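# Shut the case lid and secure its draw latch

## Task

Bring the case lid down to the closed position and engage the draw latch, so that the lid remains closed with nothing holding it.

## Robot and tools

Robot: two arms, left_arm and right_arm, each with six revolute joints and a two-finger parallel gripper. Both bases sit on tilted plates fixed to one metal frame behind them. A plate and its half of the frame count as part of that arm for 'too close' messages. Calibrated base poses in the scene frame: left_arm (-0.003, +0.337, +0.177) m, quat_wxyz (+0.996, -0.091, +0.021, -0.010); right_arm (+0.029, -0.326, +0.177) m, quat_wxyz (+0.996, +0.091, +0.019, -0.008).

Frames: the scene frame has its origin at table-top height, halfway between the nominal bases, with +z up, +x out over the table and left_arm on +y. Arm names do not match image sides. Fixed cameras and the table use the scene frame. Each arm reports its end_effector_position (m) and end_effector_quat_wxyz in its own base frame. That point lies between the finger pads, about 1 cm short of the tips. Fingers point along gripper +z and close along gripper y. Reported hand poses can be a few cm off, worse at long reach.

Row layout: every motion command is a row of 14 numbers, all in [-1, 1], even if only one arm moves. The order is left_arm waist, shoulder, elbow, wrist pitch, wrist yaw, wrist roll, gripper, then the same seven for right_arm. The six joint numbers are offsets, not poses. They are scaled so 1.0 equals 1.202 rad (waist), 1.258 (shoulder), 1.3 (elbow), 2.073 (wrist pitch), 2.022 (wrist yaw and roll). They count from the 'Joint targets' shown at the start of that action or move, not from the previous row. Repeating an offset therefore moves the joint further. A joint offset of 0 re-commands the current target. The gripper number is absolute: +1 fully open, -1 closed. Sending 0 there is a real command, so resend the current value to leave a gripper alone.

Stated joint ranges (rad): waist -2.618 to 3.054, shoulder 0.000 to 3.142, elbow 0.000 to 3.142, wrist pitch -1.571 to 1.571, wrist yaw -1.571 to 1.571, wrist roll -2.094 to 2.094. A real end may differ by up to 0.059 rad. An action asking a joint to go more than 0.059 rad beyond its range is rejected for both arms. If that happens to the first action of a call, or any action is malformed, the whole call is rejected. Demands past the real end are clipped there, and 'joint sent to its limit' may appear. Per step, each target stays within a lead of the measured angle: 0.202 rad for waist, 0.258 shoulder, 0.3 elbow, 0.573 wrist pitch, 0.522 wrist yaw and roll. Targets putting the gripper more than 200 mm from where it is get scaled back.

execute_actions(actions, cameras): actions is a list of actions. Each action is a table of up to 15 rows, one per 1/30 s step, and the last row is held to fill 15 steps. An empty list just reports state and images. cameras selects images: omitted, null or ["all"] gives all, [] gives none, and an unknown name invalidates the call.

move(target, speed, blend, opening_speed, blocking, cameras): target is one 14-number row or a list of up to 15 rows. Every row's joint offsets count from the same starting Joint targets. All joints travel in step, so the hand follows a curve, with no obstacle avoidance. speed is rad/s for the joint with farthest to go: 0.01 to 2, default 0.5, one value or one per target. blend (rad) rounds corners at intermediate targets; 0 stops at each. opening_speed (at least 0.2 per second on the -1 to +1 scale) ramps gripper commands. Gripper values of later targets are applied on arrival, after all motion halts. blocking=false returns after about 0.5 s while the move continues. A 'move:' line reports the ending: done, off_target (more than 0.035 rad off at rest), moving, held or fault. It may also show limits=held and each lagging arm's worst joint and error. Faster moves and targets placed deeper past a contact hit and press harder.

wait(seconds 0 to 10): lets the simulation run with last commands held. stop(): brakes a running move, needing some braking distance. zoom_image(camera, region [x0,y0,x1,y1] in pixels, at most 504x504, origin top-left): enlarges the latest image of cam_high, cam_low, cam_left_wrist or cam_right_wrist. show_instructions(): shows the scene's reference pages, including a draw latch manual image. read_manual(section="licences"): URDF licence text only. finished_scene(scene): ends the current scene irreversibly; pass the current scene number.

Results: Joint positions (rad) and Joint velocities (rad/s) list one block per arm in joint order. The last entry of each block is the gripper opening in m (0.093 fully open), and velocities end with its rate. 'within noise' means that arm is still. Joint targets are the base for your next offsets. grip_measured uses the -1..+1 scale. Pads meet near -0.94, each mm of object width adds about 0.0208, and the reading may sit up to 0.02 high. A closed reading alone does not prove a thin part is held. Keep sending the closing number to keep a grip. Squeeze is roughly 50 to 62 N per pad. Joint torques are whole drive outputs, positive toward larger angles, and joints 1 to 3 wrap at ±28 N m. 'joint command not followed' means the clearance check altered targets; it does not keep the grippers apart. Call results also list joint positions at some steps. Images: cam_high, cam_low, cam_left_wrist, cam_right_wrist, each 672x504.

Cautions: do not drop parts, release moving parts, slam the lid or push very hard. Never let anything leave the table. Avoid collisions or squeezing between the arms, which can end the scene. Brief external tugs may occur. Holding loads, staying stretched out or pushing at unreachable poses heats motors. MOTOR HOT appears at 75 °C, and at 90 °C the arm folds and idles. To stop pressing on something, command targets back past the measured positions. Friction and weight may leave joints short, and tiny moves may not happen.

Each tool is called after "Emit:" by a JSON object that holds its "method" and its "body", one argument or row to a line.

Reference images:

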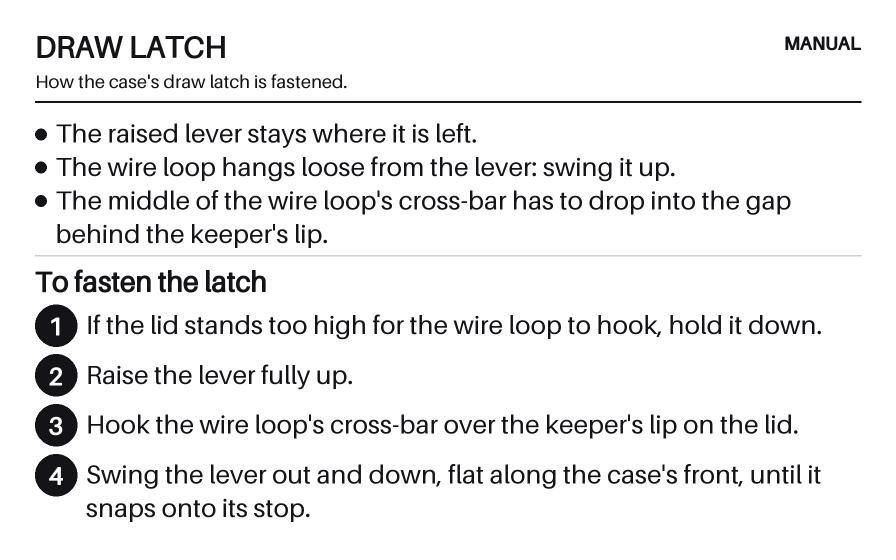

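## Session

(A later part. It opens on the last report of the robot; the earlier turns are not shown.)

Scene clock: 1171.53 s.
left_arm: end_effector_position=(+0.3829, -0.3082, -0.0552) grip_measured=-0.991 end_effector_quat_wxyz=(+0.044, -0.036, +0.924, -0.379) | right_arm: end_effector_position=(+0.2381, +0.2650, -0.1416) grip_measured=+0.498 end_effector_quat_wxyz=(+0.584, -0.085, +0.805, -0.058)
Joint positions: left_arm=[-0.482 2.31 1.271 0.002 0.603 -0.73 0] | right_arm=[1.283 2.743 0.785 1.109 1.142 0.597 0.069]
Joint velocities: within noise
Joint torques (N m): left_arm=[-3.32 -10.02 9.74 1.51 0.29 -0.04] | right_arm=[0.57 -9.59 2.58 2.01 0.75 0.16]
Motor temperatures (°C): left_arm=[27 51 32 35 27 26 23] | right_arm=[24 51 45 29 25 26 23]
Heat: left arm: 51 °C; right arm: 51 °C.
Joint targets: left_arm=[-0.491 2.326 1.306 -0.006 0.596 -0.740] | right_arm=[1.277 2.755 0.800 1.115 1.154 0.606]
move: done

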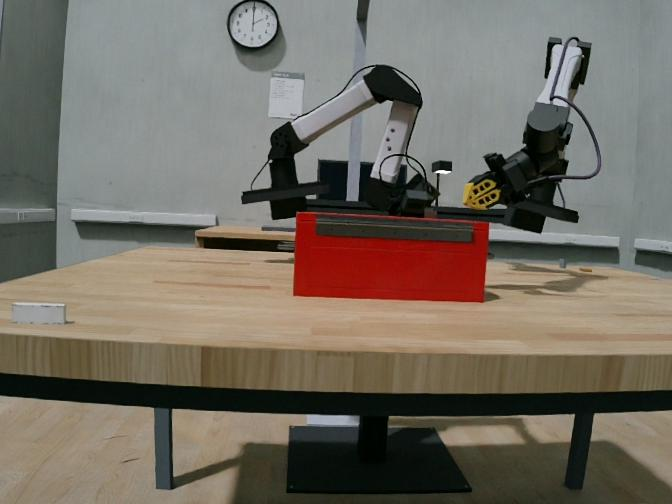

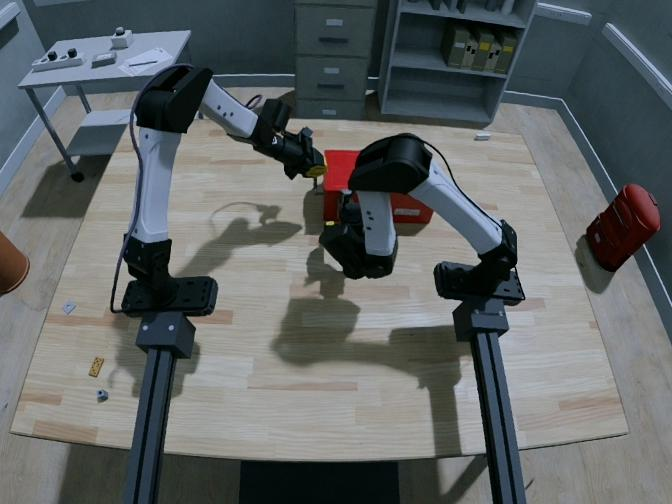

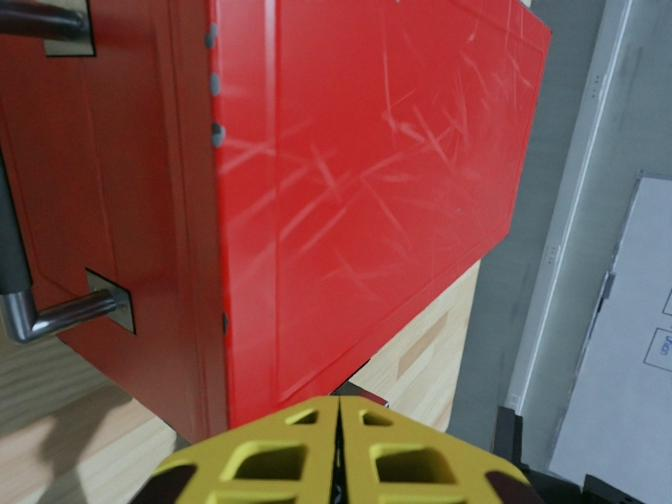

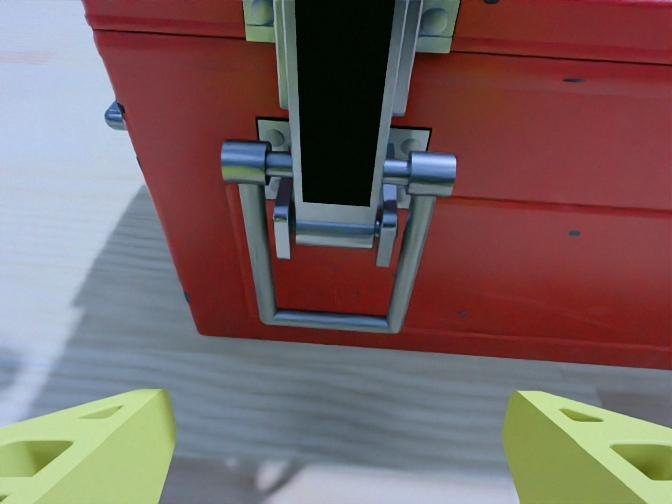

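Emit:
{"method": "move", "body": {
  "target": [0.0103,0.0626,-0.0038,0.0367,0.003,0.005,-1,0,0,0,0,0,0,0.5],
  "speed": 0.08,
  "cameras": ["cam_left_wrist","cam_right_wrist","cam_low"]
}}

Scene clock: 1176.10 s.
left_arm: end_effector_position=(+0.3773, -0.3058, -0.0827) grip_measured=-0.991 end_effector_quat_wxyz=(+0.029, -0.041, +0.926, -0.373) | right_arm: end_effector_position=(+0.2381, +0.2650, -0.1416) grip_measured=+0.498 end_effector_quat_wxyz=(+0.584, -0.085, +0.805, -0.058)
Joint positions: left_arm=[-0.482 2.379 1.271 0.038 0.607 -0.73 0] | right_arm=[1.283 2.743 0.785 1.109 1.142 0.597 0.069]
Joint velocities: within noise
Joint torques (N m): left_arm=[-2.29 -9.29 8.87 1.93 0.31 0.08] | right_arm=[0.55 -9.61 2.58 2.01 0.75 0.15]
Motor temperatures (°C): left_arm=[27 51 33 36 27 26 23] | right_arm=[24 50 44 29 25 26 23]
Heat: left arm: 51 °C; right arm: 50 °C.
Joint targets: left_arm=[-0.479 2.405 1.301 0.070 0.602 -0.730] | right_arm=[1.277 2.755 0.800 1.115 1.154 0.606]
move: done
Images, in order (width x height): cam_low 672x504, cam_left_wrist 672x504, cam_right_wrist 672x504.

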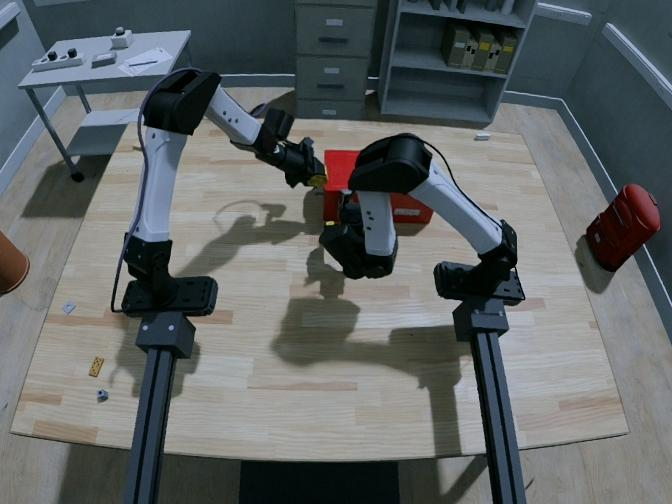

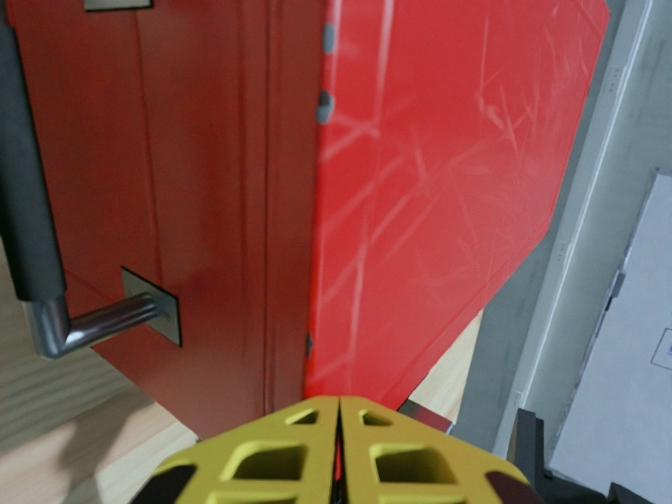

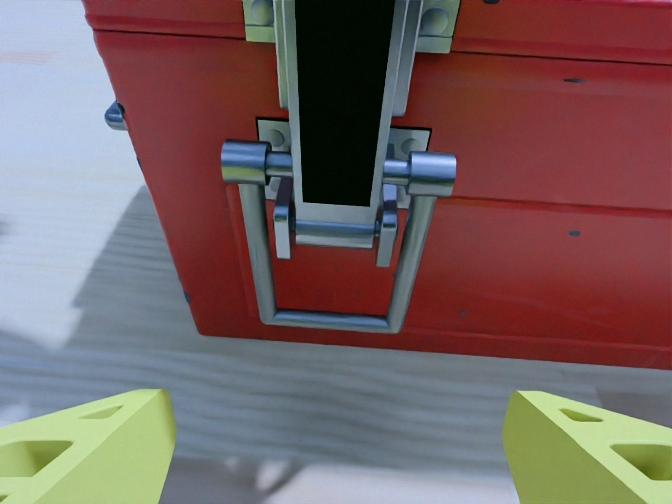

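Emit:
{"method": "zoom_image", "body": {
  "camera": "cam_low",
  "region": [290, 130, 390, 230]
}}

Emit:
{"method": "move", "body": {
  "target": [0.003,0.018,0,0.012,0,0,-1,0,0,0,0,0,0,0.5],
  "speed": 0.08,
  "cameras": ["cam_left_wrist","cam_low"]
}}

Scaled by 5.040 from the camera's 672x504 image, which has a finer 960x720 frame.

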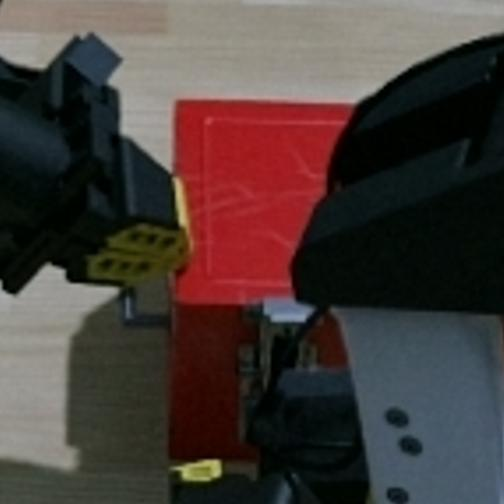

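Scene clock: 1180.47 s.
left_arm: end_effector_position=(+0.3777, -0.3058, -0.0833) grip_measured=-0.991 end_effector_quat_wxyz=(+0.026, -0.040, +0.923, -0.383) | right_arm: end_effector_position=(+0.2381, +0.2651, -0.1416) grip_measured=+0.498 end_effector_quat_wxyz=(+0.584, -0.085, +0.805, -0.058)
Joint positions: left_arm=[-0.474 2.388 1.271 0.052 0.633 -0.73 0] | right_arm=[1.283 2.743 0.785 1.109 1.142 0.597 0.069]
Joint velocities: within noise
Joint torques (N m): left_arm=[-2.62 -8.13 8.84 2.05 0.06 0.09] | right_arm=[0.55 -9.59 2.58 2.01 0.74 0.15]
Motor temperatures (°C): left_arm=[27 51 33 36 27 26 23] | right_arm=[24 50 43 29 25 26 23]
Heat: left arm: 51 °C; right arm: 50 °C.
Joint targets: left_arm=[-0.475 2.427 1.301 0.095 0.602 -0.730] | right_arm=[1.277 2.755 0.800 1.115 1.154 0.606]
move: off_target (left_arm); left_arm: the wrist pitch is farthest, 0.042 rad from its target
Images, in order (width x height): cam_low 672x504, cam_left_wrist 672x504.

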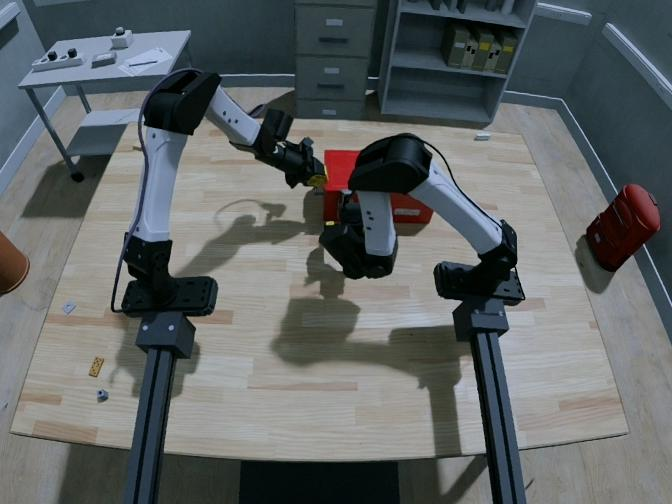

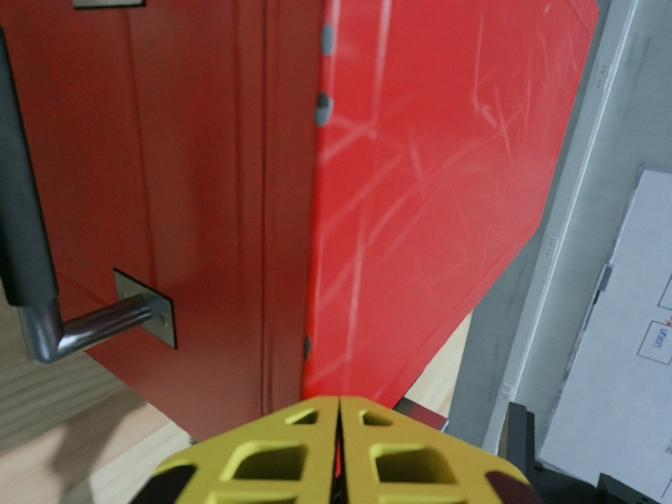

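Emit:
{"method": "move", "body": {
  "target": [
    [-0.0208,-0.0453,0.0069,-0.0362,-0.0059,0,-1,0,0,0,0,0,0,0.5],
    [-0.0333,-0.0294,0.0454,-0.0314,-0.0084,0,-1,0,0,0,0,0,0,0.5],
    [-0.0333,0.0262,0.0492,-0.0024,-0.0084,0,-1,0,0,0,0,0,0,0.5]
  ],
  "speed": 0.1,
  "blend": 0.005,
  "cameras": ["cam_left_wrist","cam_low","cam_right_wrist"]
}}

Emit:
{"method": "zoom_image", "body": {
  "camera": "cam_low",
  "region": [290, 130, 390, 230]
}}

Scene clock: 1193.97 s.
left_arm: end_effector_position=(+0.3845, -0.3220, -0.0826) grip_measured=-0.991 end_effector_quat_wxyz=(+0.037, -0.026, +0.925, -0.378) | right_arm: end_effector_position=(+0.2381, +0.2651, -0.1416) grip_measured=+0.498 end_effector_quat_wxyz=(+0.584, -0.085, +0.805, -0.058)
Joint positions: left_arm=[-0.506 2.413 1.332 0.038 0.603 -0.73 0] | right_arm=[1.283 2.743 0.785 1.109 1.142 0.597 0.069]
Joint velocities: within noise
Joint torques (N m): left_arm=[-3.51 -7.8 9.31 2.23 0.17 0.09] | right_arm=[0.55 -9.61 2.58 2.01 0.75 0.15]
Motor temperatures (°C): left_arm=[27 50 35 37 27 26 23] | right_arm=[24 49 42 30 25 26 23]
Heat: left arm: 50 °C; right arm: 49 °C.
Joint targets: left_arm=[-0.515 2.460 1.365 0.090 0.585 -0.730] | right_arm=[1.277 2.755 0.800 1.115 1.154 0.606]
move: off_target (left_arm); left_arm: the wrist pitch is farthest, 0.052 rad from its target
Images, in order (width x height): cam_low 672x504, cam_left_wrist 672x504, cam_right_wrist 672x504.

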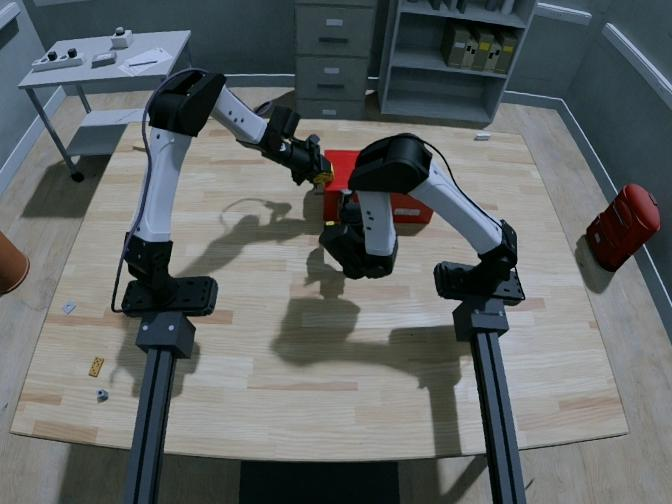

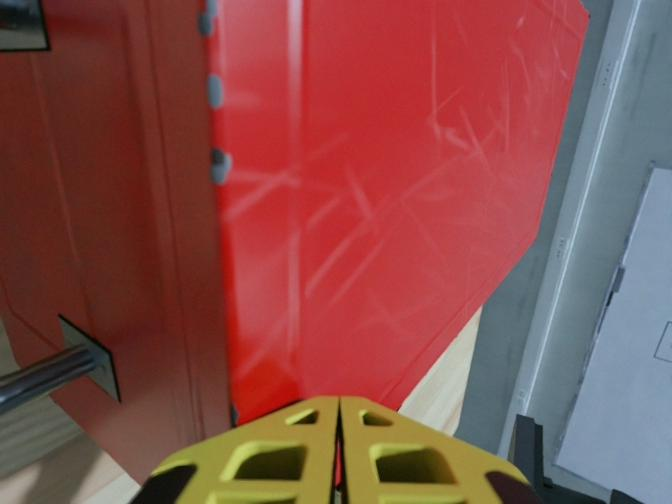

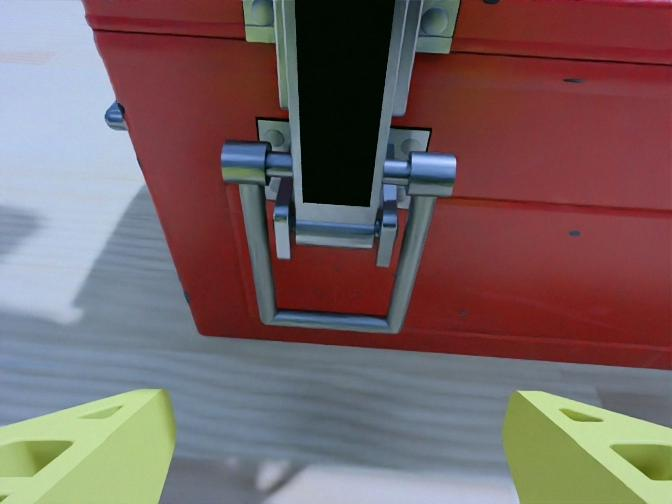

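Scaled by 5.040 from the camera's 672x504 image, which has a finer 960x720 frame.

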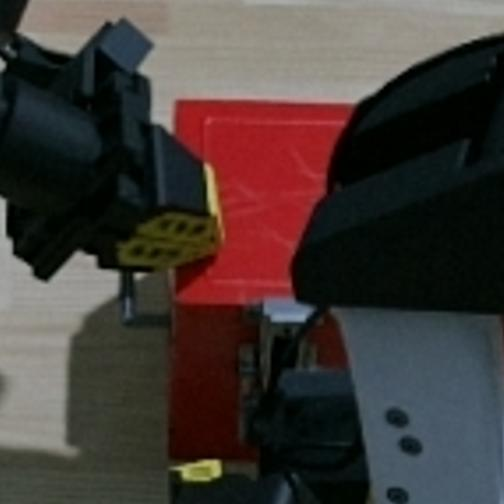

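Emit:
{"method": "move", "body": {
  "target": [0,0,0,0,0,0,-1,-0.073,0.0477,0.067,0.0243,-0.0215,-0.0445,0.3],
  "speed": 0.3,
  "cameras": ["cam_right_wrist"]
}}

Scene clock: 1201.37 s.
left_arm: end_effector_position=(+0.3846, -0.3220, -0.0826) grip_measured=-0.991 end_effector_quat_wxyz=(+0.037, -0.027, +0.925, -0.378) | right_arm: end_effector_position=(+0.2689, +0.2656, -0.1495) grip_measured=+0.302 end_effector_quat_wxyz=(+0.588, -0.057, +0.804, -0.069)
Joint positions: left_arm=[-0.505 2.414 1.333 0.038 0.604 -0.73 0] | right_arm=[1.193 2.797 0.875 1.158 1.126 0.525 0.06]
Joint velocities: within noise
Joint torques (N m): left_arm=[-3.47 -7.8 9.33 2.23 0.17 0.08] | right_arm=[0.92 -9.59 2.61 2.16 0.4 0.03]
Motor temperatures (°C): left_arm=[28 51 36 38 27 26 23] | right_arm=[24 48 41 30 25 26 23]
Heat: left arm: 51 °C; right arm: 48 °C.
Joint targets: left_arm=[-0.515 2.460 1.365 0.090 0.585 -0.730] | right_arm=[1.189 2.815 0.887 1.165 1.110 0.516]
move: off_target (left_arm); left_arm: the wrist pitch is farthest, 0.052 rad from its target
Images, in order (width x height): cam_right_wrist 672x504.

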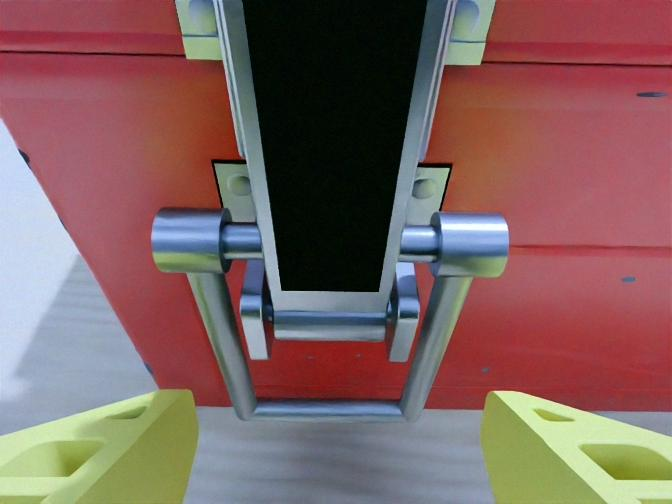

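Emit:
{"method": "move", "body": {
  "target": [0,0,0,0,0,0,-1,-0.0341,0.0286,0.0377,0.0125,-0.0109,-0.0223,0.3],
  "speed": 0.2,
  "cameras": ["cam_right_wrist"]
}}

Scene clock: 1220.13 s.
left_arm: end_effector_position=(+0.3846, -0.3220, -0.0826) grip_measured=-0.991 end_effector_quat_wxyz=(+0.037, -0.027, +0.925, -0.378) | right_arm: end_effector_position=(+0.2827, +0.2672, -0.1567) grip_measured=+0.302 end_effector_quat_wxyz=(+0.588, -0.054, +0.804, -0.072)
Joint positions: left_arm=[-0.505 2.414 1.333 0.038 0.604 -0.73 0] | right_arm=[1.154 2.833 0.923 1.184 1.103 0.48 0.06]
Joint velocities: within noise
Joint torques (N m): left_arm=[-3.45 -7.79 9.32 2.22 0.18 0.09] | right_arm=[0.85 -9.83 2.73 2.12 0.36 -0.03]
Motor temperatures (°C): left_arm=[28 52 37 38 27 26 23] | right_arm=[24 48 40 32 24 26 23]
Heat: left arm: 52 °C; right arm: 48 °C.
Joint targets: left_arm=[-0.515 2.460 1.365 0.090 0.585 -0.730] | right_arm=[1.148 2.851 0.936 1.191 1.088 0.471]
move: off_target (left_arm); left_arm: the wrist pitch is farthest, 0.052 rad from its target
Images, in order (width x height): cam_right_wrist 672x504.

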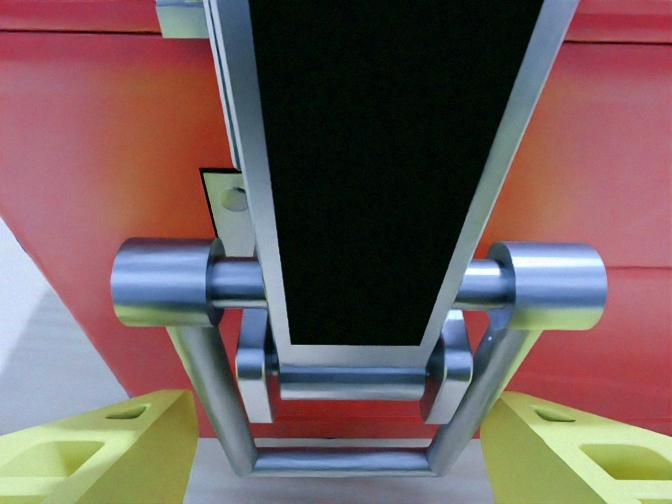

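Emit:
{"method": "move", "body": {
  "target": [0,0,0,0,0,0,-1,0,0,0,0,0,0,-0.19],
  "opening_speed": 1.0,
  "cameras": ["cam_right_wrist"]
}}

Scene clock: 1224.00 s.
left_arm: end_effector_position=(+0.3846, -0.3220, -0.0826) grip_measured=-0.991 end_effector_quat_wxyz=(+0.037, -0.027, +0.925, -0.378) | right_arm: end_effector_position=(+0.2831, +0.2668, -0.1568) grip_measured=-0.179 end_effector_quat_wxyz=(+0.588, -0.054, +0.804, -0.073)
Joint positions: left_arm=[-0.505 2.414 1.333 0.038 0.604 -0.73 0] | right_arm=[1.153 2.833 0.923 1.185 1.103 0.478 0.037]
Joint velocities: within noise
Joint torques (N m): left_arm=[-3.49 -7.8 9.32 2.23 0.16 0.08] | right_arm=[0.96 -9.87 2.73 2.14 0.38 0.01]
Motor temperatures (°C): left_arm=[28 52 37 38 27 26 23] | right_arm=[24 47 40 32 24 26 23]
Heat: left arm: 52 °C; right arm: 47 °C.
Joint targets: left_arm=[-0.515 2.460 1.365 0.090 0.585 -0.730] | right_arm=[1.148 2.851 0.936 1.191 1.088 0.471]
move: off_target (left_arm); left_arm: the wrist pitch is farthest, 0.052 rad from its target
Images, in order (width x height): cam_right_wrist 672x504.

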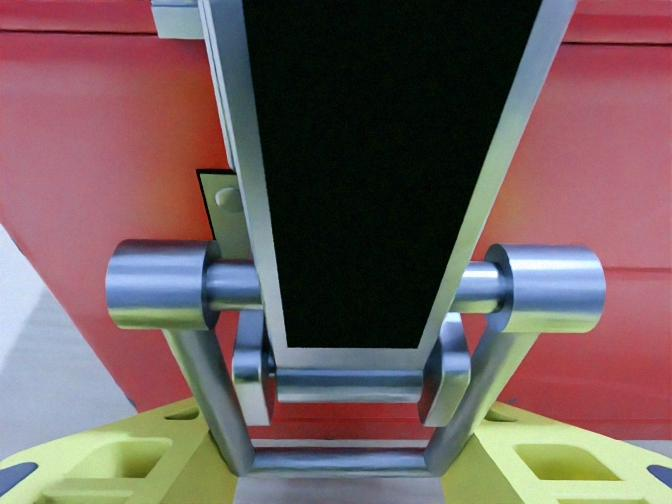

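Emit:
{"method": "move", "body": {
  "target": [
    [0,0,0,0,0,0,-1,0.0349,-0.0671,-0.0175,-0.1117,-0.0025,0.0841,-0.19],
    [0,0,0,0,0,0,-1,0.0541,-0.1339,-0.0275,-0.2143,-0.0163,0.1503,-0.19],
    [0,0,0,0,0,0,-1,0.0674,-0.2062,-0.0306,-0.3171,-0.0401,0.2077,-0.19],
    [0,0,0,0,0,0,-1,0.0724,-0.2785,-0.0257,-0.4129,-0.0712,0.2517,-0.19]
  ],
  "speed": 0.3,
  "blend": 0.01,
  "cameras": ["cam_right_wrist","cam_high"]
}}

Scene clock: 1281.13 s.
left_arm: end_effector_position=(+0.3846, -0.3220, -0.0826) grip_measured=-0.991 end_effector_quat_wxyz=(+0.037, -0.027, +0.925, -0.378) | right_arm: end_effector_position=(+0.2406, +0.2676, -0.1509) grip_measured=-0.179 end_effector_quat_wxyz=(+0.456, -0.045, +0.885, -0.085)
Joint positions: left_arm=[-0.505 2.414 1.333 0.038 0.604 -0.73 0] | right_arm=[1.223 2.535 0.905 0.356 0.932 0.972 0.037]
Joint velocities: within noise
Joint torques (N m): left_arm=[-3.49 -7.76 9.31 2.23 0.17 0.08] | right_arm=[2.07 -14.79 2.66 1.2 0.86 0.14]
Motor temperatures (°C): left_arm=[28 52 39 39 27 26 23] | right_arm=[24 47 39 34 24 26 24]
Heat: left arm: 52 °C; right arm: 47 °C.
Joint targets: left_arm=[-0.515 2.460 1.365 0.090 0.585 -0.730] | right_arm=[1.235 2.501 0.902 0.335 0.944 0.979]
move: off_target (left_arm); left_arm: the wrist pitch is farthest, 0.052 rad from its target
Images, in order (width x height): cam_high 672x504, cam_right_wrist 672x504.

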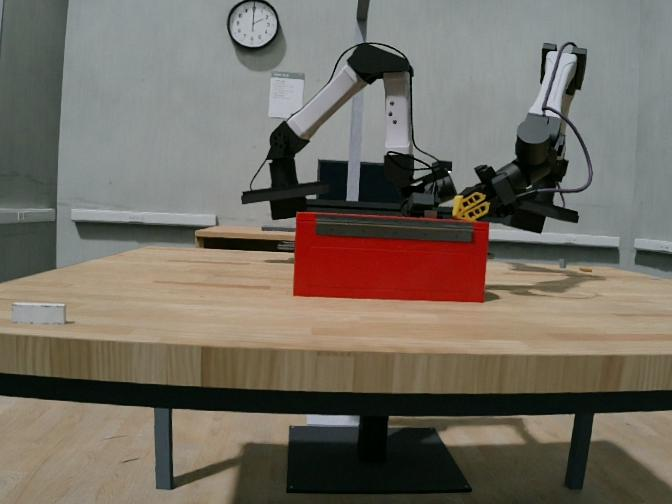

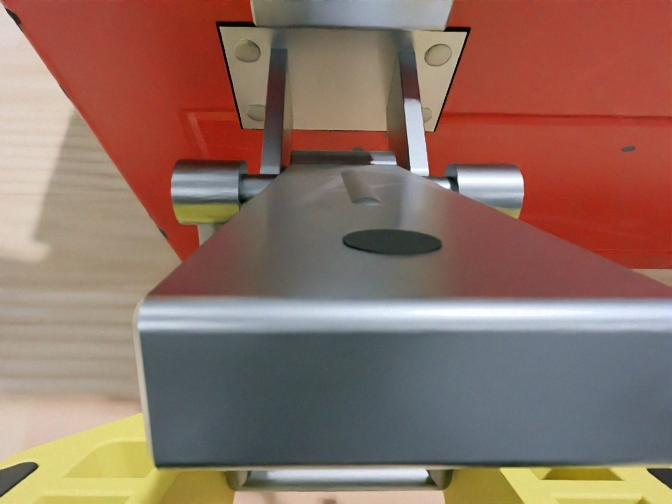

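Emit:
{"method": "move", "body": {
  "target": [
    [0,0,0,0,0,0,-1,-0.0067,-0.1025,0.0015,-0.0868,-0.0242,0.0257,-0.19],
    [0,0,0,0,0,0,-1,-0.0233,-0.1661,0.0223,-0.1616,-0.0638,0.0381,-0.19]
  ],
  "speed": 0.3,
  "blend": 0.01,
  "cameras": ["cam_right_wrist"]
}}

Scene clock: 1290.57 s.
left_arm: end_effector_position=(+0.3848, -0.3228, -0.0826) grip_measured=-0.991 end_effector_quat_wxyz=(+0.037, -0.025, +0.924, -0.381) | right_arm: end_effector_position=(+0.2283, +0.2716, -0.1166) grip_measured=-0.179 end_effector_quat_wxyz=(+0.382, -0.043, +0.919, -0.086)
Joint positions: left_arm=[-0.505 2.416 1.333 0.045 0.609 -0.73 0] | right_arm=[1.215 2.328 0.914 0.027 0.789 1.046 0.037]
Joint velocities: within noise
Joint torques (N m): left_arm=[-3.51 -8.02 9.32 2.15 0.11 0.09] | right_arm=[0.53 -14.37 5.16 0.92 0.96 0.16]
Motor temperatures (°C): left_arm=[28 52 40 39 27 26 23] | right_arm=[24 50 39 32 24 26 24]
Heat: left arm: 52 °C; right arm: 50 °C.
Joint targets: left_arm=[-0.515 2.461 1.365 0.090 0.585 -0.730] | right_arm=[1.207 2.292 0.932 0.000 0.815 1.057]
move: off_target (left_arm, right_arm); left_arm: the wrist pitch is farthest, 0.045 rad from its target; right_arm: the shoulder is farthest, 0.036 rad from its target
Images, in order (width x height): cam_right_wrist 672x504.

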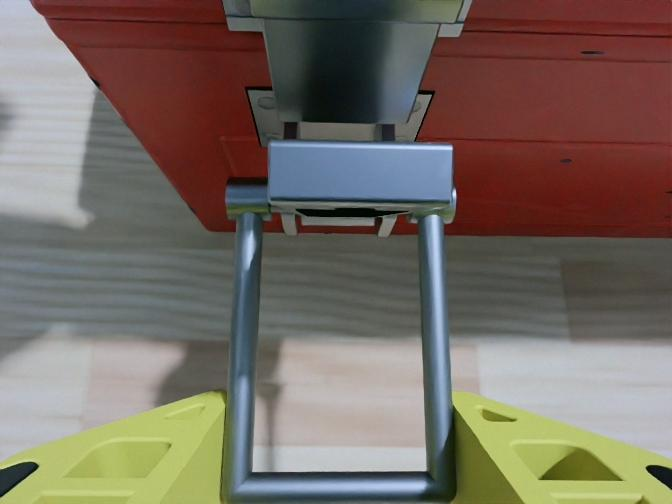

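Emit:
{"method": "move", "body": {
  "target": [
    [0,0,0,0,0,0,-1,-0.0295,-0.0525,0.0431,-0.0666,-0.0331,0.0015,-0.19],
    [0,0,0,0,0,0,-1,-0.0624,-0.089,0.0838,-0.1254,-0.0737,-0.0054,-0.19],
    [0,0,0,0,0,0,-1,-0.1015,-0.1073,0.1362,-0.1814,-0.1133,-0.0183,-0.19],
    [0,0,0,0,0,0,-1,-0.1448,-0.1097,0.1985,-0.234,-0.1523,-0.0341,-0.19]
  ],
  "speed": 0.3,
  "blend": 0.01,
  "cameras": ["cam_right_wrist"]
}}

Scene clock: 1298.50 s.
left_arm: end_effector_position=(+0.3862, -0.3236, -0.0826) grip_measured=-0.991 end_effector_quat_wxyz=(+0.041, -0.024, +0.922, -0.383) | right_arm: end_effector_position=(+0.2460, +0.2767, -0.0766) grip_measured=-0.179 end_effector_quat_wxyz=(+0.210, -0.031, +0.972, -0.100)
Joint positions: left_arm=[-0.505 2.419 1.333 0.057 0.609 -0.73 0] | right_arm=[1.05 2.194 1.156 -0.479 0.467 0.974 0.037]
Joint velocities: within noise
Joint torques (N m): left_arm=[-3.51 -8.28 9.33 2.01 0.12 0.09] | right_arm=[0.13 -15.27 7.65 0.89 0.91 0.22]
Motor temperatures (°C): left_arm=[28 51 40 40 27 26 23] | right_arm=[24 51 39 31 25 26 24]
Heat: left arm: 51 °C; right arm: 51 °C.
Joint targets: left_arm=[-0.515 2.461 1.365 0.090 0.585 -0.730] | right_arm=[1.033 2.153 1.189 -0.485 0.507 0.988]
move: off_target (left_arm, right_arm); left_arm: the shoulder is farthest, 0.042 rad from its target; right_arm: the shoulder is farthest, 0.040 rad from its target
Images, in order (width x height): cam_right_wrist 672x504.

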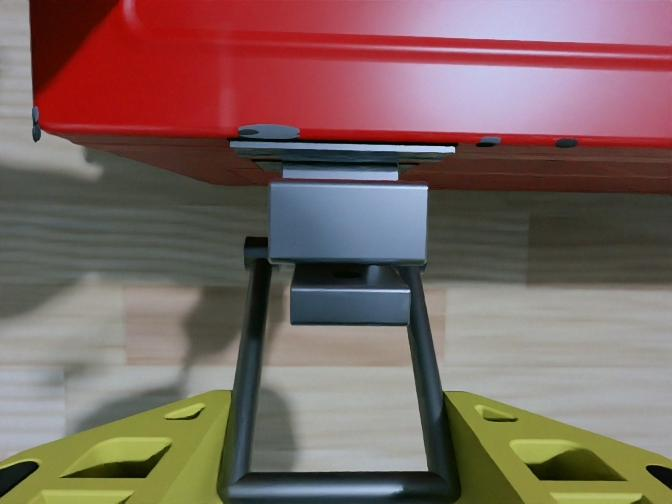

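Emit:
{"method": "move", "body": {
  "target": [
    [0,0,0,0,0,0,-1,-0.0077,0.0008,0.0138,0.0068,0.0104,0,-0.15],
    [0,0,0,0,0,0,-1,-0.0541,0.0191,0.0892,-0.0453,-0.0277,-0.0183,-0.15]
  ],
  "speed": 0.3,
  "blend": 0.01,
  "cameras": ["cam_right_wrist"]
}}

Scene clock: 1307.20 s.
left_arm: end_effector_position=(+0.3862, -0.3236, -0.0826) grip_measured=-0.991 end_effector_quat_wxyz=(+0.041, -0.024, +0.922, -0.383) | right_arm: end_effector_position=(+0.2667, +0.2793, -0.0627) grip_measured=-0.147 end_effector_quat_wxyz=(+0.178, -0.019, +0.979, -0.092)
Joint positions: left_arm=[-0.505 2.419 1.333 0.057 0.609 -0.73 0] | right_arm=[0.979 2.194 1.257 -0.577 0.401 0.928 0.038]
Joint velocities: within noise
Joint torques (N m): left_arm=[-3.52 -8.25 9.31 2.01 0.11 0.09] | right_arm=[0.75 -13.23 9.16 0.88 0.99 0.29]
Motor temperatures (°C): left_arm=[28 52 40 40 27 26 23] | right_arm=[24 51 41 31 25 26 24]
Heat: left arm: 52 °C; right arm: 51 °C.
Joint targets: left_arm=[-0.515 2.461 1.365 0.090 0.585 -0.730] | right_arm=[0.968 2.177 1.305 -0.579 0.451 0.951]
move: off_target (left_arm, right_arm); blend cut to 0 rad at target 1; left_arm: the shoulder is farthest, 0.042 rad from its target; right_arm: the wrist yaw is farthest, 0.050 rad from its target
Images, in order (width x height): cam_right_wrist 672x504.

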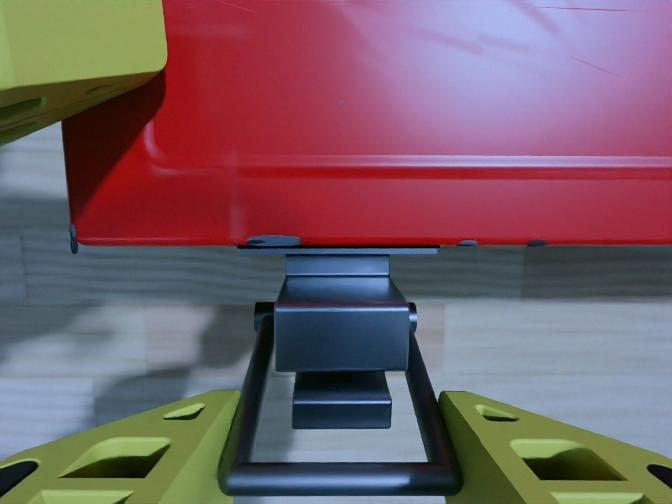

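Emit:
{"method": "move", "body": {
  "target": [
    [0,0,0,0,0,0,-1,-0.0391,0.0461,0.0908,-0.0453,-0.0317,-0.0134,-0.15],
    [0,0,0,0,0,0,-1,-0.0732,0.0835,0.1631,-0.0849,-0.0584,-0.0272,-0.15]
  ],
  "speed": 0.25,
  "blend": 0.01,
  "cameras": ["cam_right_wrist"]
}}

Scene clock: 1313.37 s.
left_arm: end_effector_position=(+0.3914, -0.3246, -0.0821) grip_measured=-0.991 end_effector_quat_wxyz=(+0.051, -0.023, +0.922, -0.383) | right_arm: end_effector_position=(+0.2826, +0.2797, -0.0602) grip_measured=-0.147 end_effector_quat_wxyz=(+0.096, -0.011, +0.990, -0.101)
Joint positions: left_arm=[-0.505 2.424 1.34 0.072 0.597 -0.73 0] | right_arm=[0.897 2.282 1.463 -0.788 0.277 0.879 0.038]
Joint velocities: within noise
Joint torques (N m): left_arm=[-3.51 -8.77 8.64 1.87 0.23 0.09] | right_arm=[0.59 -12.49 9.66 1.08 0.96 0.23]
Motor temperatures (°C): left_arm=[28 52 40 40 27 26 23] | right_arm=[24 51 42 30 25 26 24]
Heat: left arm: 52 °C; right arm: 51 °C.
Joint targets: left_arm=[-0.515 2.460 1.366 0.090 0.585 -0.730] | right_arm=[0.880 2.283 1.517 -0.755 0.333 0.896]
move: off_target (left_arm, right_arm); left_arm: the shoulder is farthest, 0.037 rad from its target; right_arm: the wrist yaw is farthest, 0.056 rad from its target
Images, in order (width x height): cam_right_wrist 672x504.

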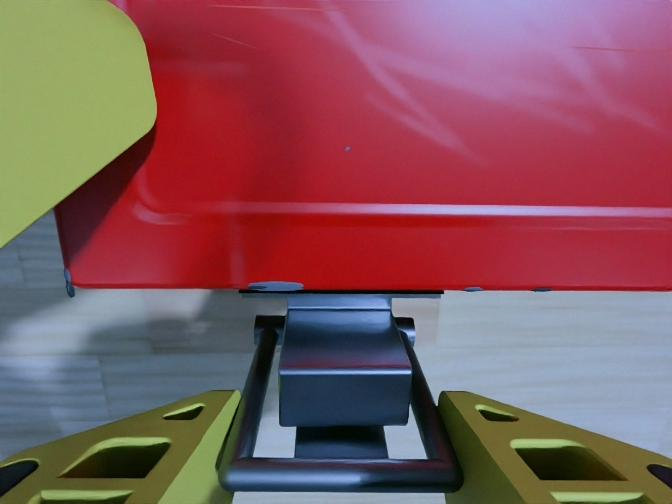

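Emit:
{"method": "move", "body": {
  "target": [0,0,0,0,0,0,-1,-0.035,0.012,0.0734,-0.05,-0.0262,-0.0158,-0.19],
  "speed": 0.15,
  "cameras": ["cam_right_wrist","cam_low"]
}}

Emit:
{"method": "zoom_image", "body": {
  "camera": "cam_right_wrist",
  "region": [200, 300, 480, 504]
}}

Scene clock: 1331.97 s.
left_arm: end_effector_position=(+0.3914, -0.3246, -0.0821) grip_measured=-0.991 end_effector_quat_wxyz=(+0.051, -0.023, +0.922, -0.383) | right_arm: end_effector_position=(+0.2865, +0.2791, -0.0592) grip_measured=-0.179 end_effector_quat_wxyz=(+0.052, -0.009, +0.994, -0.095)
Joint positions: left_arm=[-0.505 2.424 1.34 0.072 0.597 -0.73 0] | right_arm=[0.858 2.317 1.543 -0.872 0.205 0.848 0.037]
Joint velocities: within noise
Joint torques (N m): left_arm=[-3.51 -8.79 8.66 1.87 0.22 0.09] | right_arm=[0.42 -14.87 10.92 0.72 1.11 0.23]
Motor temperatures (°C): left_arm=[28 52 40 41 27 26 23] | right_arm=[24 53 44 30 25 26 23]
Heat: left arm: 52 °C; right arm: 53 °C.
Joint targets: left_arm=[-0.515 2.460 1.366 0.090 0.585 -0.730] | right_arm=[0.838 2.298 1.613 -0.858 0.280 0.864]
move: off_target (left_arm, right_arm); left_arm: the shoulder is farthest, 0.036 rad from its target; right_arm: the wrist yaw is farthest, 0.075 rad from its target
Images, in order (width x height): cam_low 672x504, cam_right_wrist 672x504.

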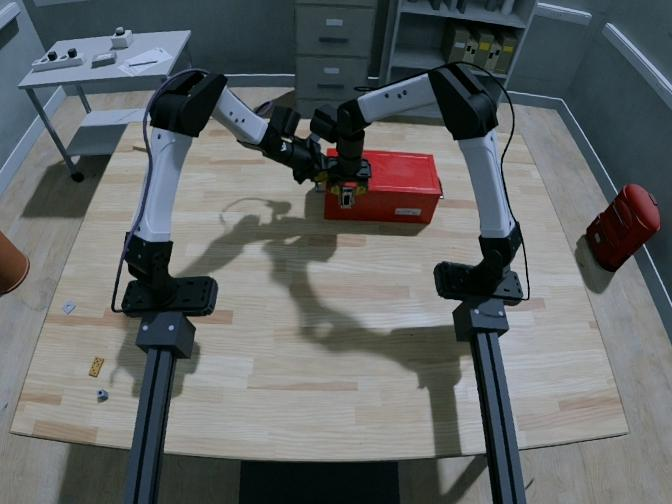

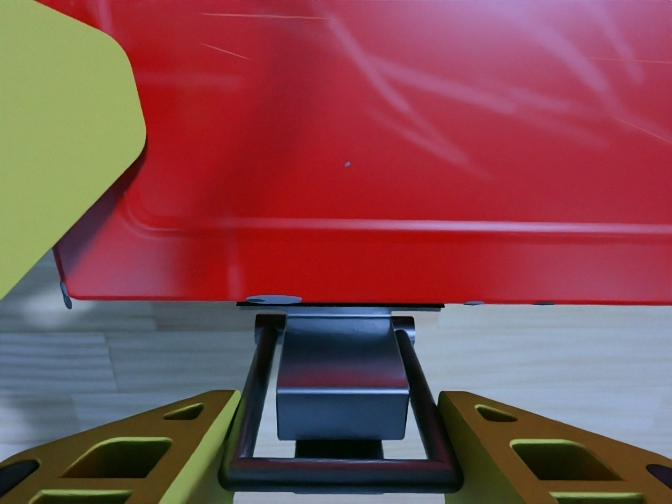

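Scaled by 1.800 from the camera's 672x504 image, which has a finer 960x720 frame.

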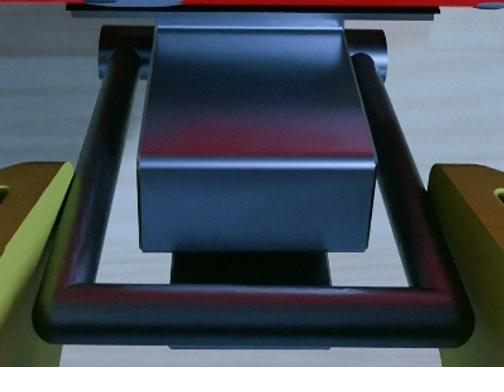

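Emit:
{"method": "move", "body": {
  "target": [0,0,0,0,0,0,-1,-0.0241,0.0397,0.0415,-0.0034,-0.0079,-0.0104,-0.19],
  "speed": 0.15,
  "cameras": ["cam_right_wrist","cam_low"]
}}

Emit:
{"method": "zoom_image", "body": {
  "camera": "cam_right_wrist",
  "region": [200, 300, 480, 504]
}}

Scene clock: 1340.97 s.
left_arm: end_effector_position=(+0.3943, -0.3250, -0.0818) grip_measured=-0.991 end_effector_quat_wxyz=(+0.059, -0.022, +0.921, -0.383) | right_arm: end_effector_position=(+0.2934, +0.2788, -0.0598) grip_measured=-0.179 end_effector_quat_wxyz=(+0.034, -0.008, +0.995, -0.095)
Joint positions: left_arm=[-0.505 2.425 1.34 0.086 0.589 -0.73 0] | right_arm=[0.834 2.351 1.605 -0.92 0.179 0.827 0.037]
Joint velocities: within noise
Joint torques (N m): left_arm=[-3.52 -8.92 8.64 1.73 0.3 0.09] | right_arm=[0.13 -13.63 10.24 1.13 1.2 0.22]
Motor temperatures (°C): left_arm=[28 52 40 41 27 26 23] | right_arm=[24 53 47 29 25 26 24]
Heat: left arm: 52 °C; right arm: 53 °C.
Joint targets: left_arm=[-0.515 2.460 1.366 0.090 0.585 -0.730] | right_arm=[0.809 2.348 1.667 -0.865 0.264 0.842]
move: off_target (right_arm); right_arm: the wrist yaw is farthest, 0.085 rad from its target
Images, in order (width x height): cam_low 672x504, cam_right_wrist 672x504.

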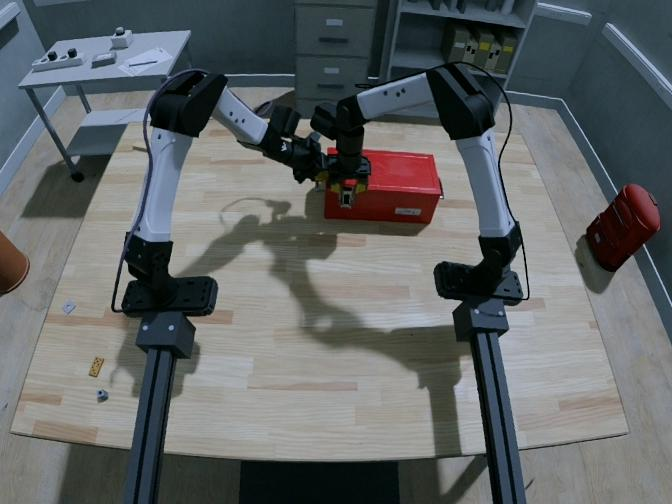

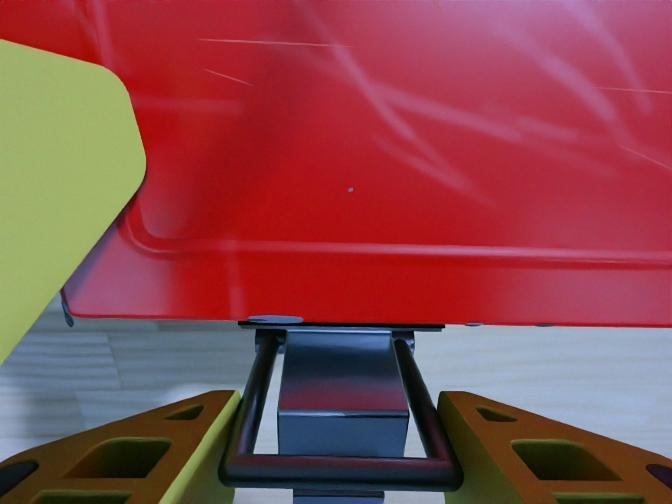

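Scaled by 1.800 from the camera's 672x504 image, which has a finer 960x720 frame.

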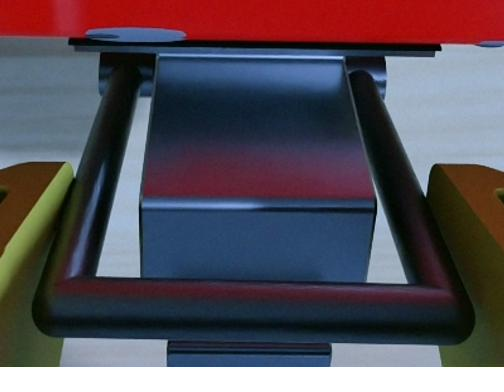

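Emit:
{"method": "move", "body": {
  "target": [0,0,0,0,0,0,-1,-0.0191,0.0334,0.0377,-0.013,-0.0069,-0.0158,-0.19],
  "speed": 0.15,
  "cameras": ["cam_right_wrist","cam_low"]
}}

Emit:
{"method": "zoom_image", "body": {
  "camera": "cam_right_wrist",
  "region": [200, 300, 480, 504]
}}

Scene clock: 1351.23 s.
left_arm: end_effector_position=(+0.3943, -0.3250, -0.0818) grip_measured=-0.991 end_effector_quat_wxyz=(+0.059, -0.022, +0.922, -0.383) | right_arm: end_effector_position=(+0.2973, +0.2784, -0.0608) grip_measured=-0.179 end_effector_quat_wxyz=(+0.016, -0.014, +0.995, -0.097)
Joint positions: left_arm=[-0.505 2.425 1.34 0.086 0.589 -0.73 0] | right_arm=[0.818 2.382 1.657 -0.964 0.157 0.799 0.037]
Joint velocities: within noise
Joint torques (N m): left_arm=[-3.52 -8.94 8.65 1.73 0.3 0.08] | right_arm=[-0.34 -12.71 10.02 1.28 1.25 0.19]
Motor temperatures (°C): left_arm=[28 53 40 40 27 26 23] | right_arm=[24 52 49 29 25 26 24]
Heat: left arm: 53 °C; right arm: 52 °C.
Joint targets: left_arm=[-0.515 2.460 1.366 0.090 0.585 -0.730] | right_arm=[0.786 2.390 1.716 -0.892 0.250 0.811]
move: off_target (right_arm); right_arm: the wrist yaw is farthest, 0.093 rad from its target
Images, in order (width x height): cam_low 672x504, cam_right_wrist 672x504.

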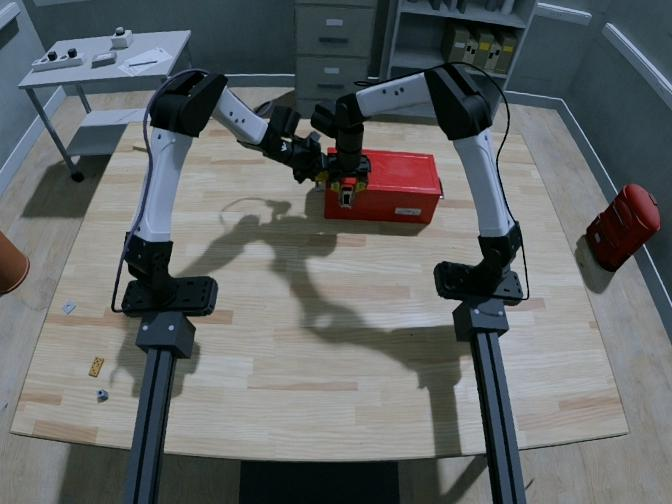

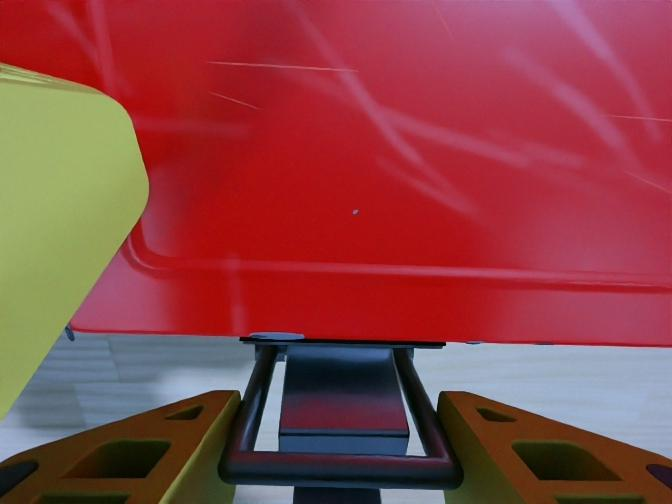

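Scaled by 1.800 from the camera's 672x504 image, which has a finer 960x720 frame.

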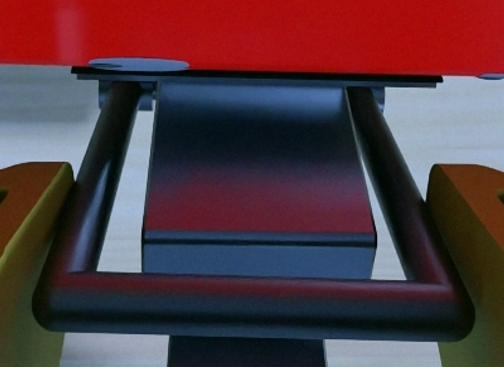

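Emit:
{"method": "move", "body": {
  "target": [0,0,0,0,0,0,-1,-0.0191,0.0334,0.0377,-0.013,-0.0069,-0.0158,-0.13],
  "speed": 0.15,
  "cameras": ["cam_right_wrist"]
}}

Emit:
{"method": "zoom_image", "body": {
  "camera": "cam_right_wrist",
  "region": [200, 300, 480, 504]
}}

Scene clock: 1356.50 s.
left_arm: end_effector_position=(+0.3997, -0.3240, -0.0814) grip_measured=-0.991 end_effector_quat_wxyz=(+0.065, -0.026, +0.921, -0.384) | right_arm: end_effector_position=(+0.3041, +0.2765, -0.0605) grip_measured=-0.128 end_effector_quat_wxyz=(+0.004, -0.012, +0.995, -0.099)
Joint positions: left_arm=[-0.5 2.43 1.347 0.096 0.582 -0.737 0] | right_arm=[0.797 2.411 1.712 -1.007 0.145 0.783 0.039]
Joint velocities: within noise
Joint torques (N m): left_arm=[-3.92 -9.44 7.95 1.62 0.36 0.17] | right_arm=[-0.5 -11.64 9.65 1.4 1.24 0.05]
Motor temperatures (°C): left_arm=[28 54 40 39 27 26 24] | right_arm=[24 52 50 29 25 26 24]
Heat: left arm: 54 °C; right arm: 52 °C.
Joint targets: left_arm=[-0.515 2.460 1.365 0.090 0.585 -0.730] | right_arm=[0.763 2.432 1.765 -0.919 0.236 0.779]
move: off_target (right_arm); right_arm: the wrist yaw is farthest, 0.091 rad from its target
Images, in order (width x height): cam_right_wrist 672x504.

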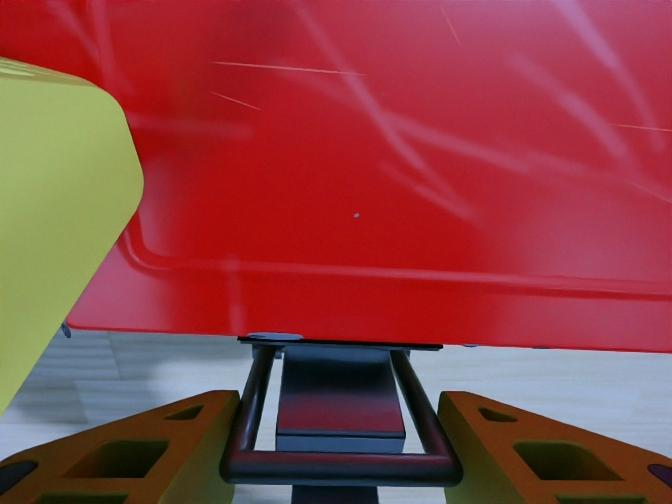

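Scaled by 1.800 from the camera's 672x504 image, which has a finer 960x720 frame.

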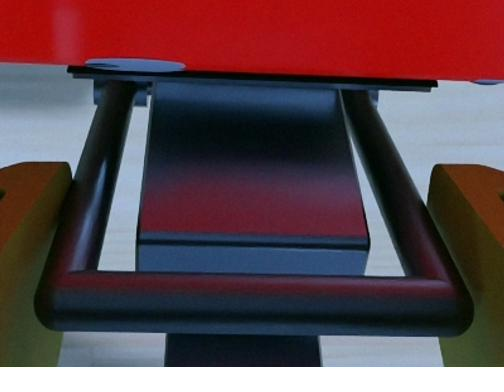

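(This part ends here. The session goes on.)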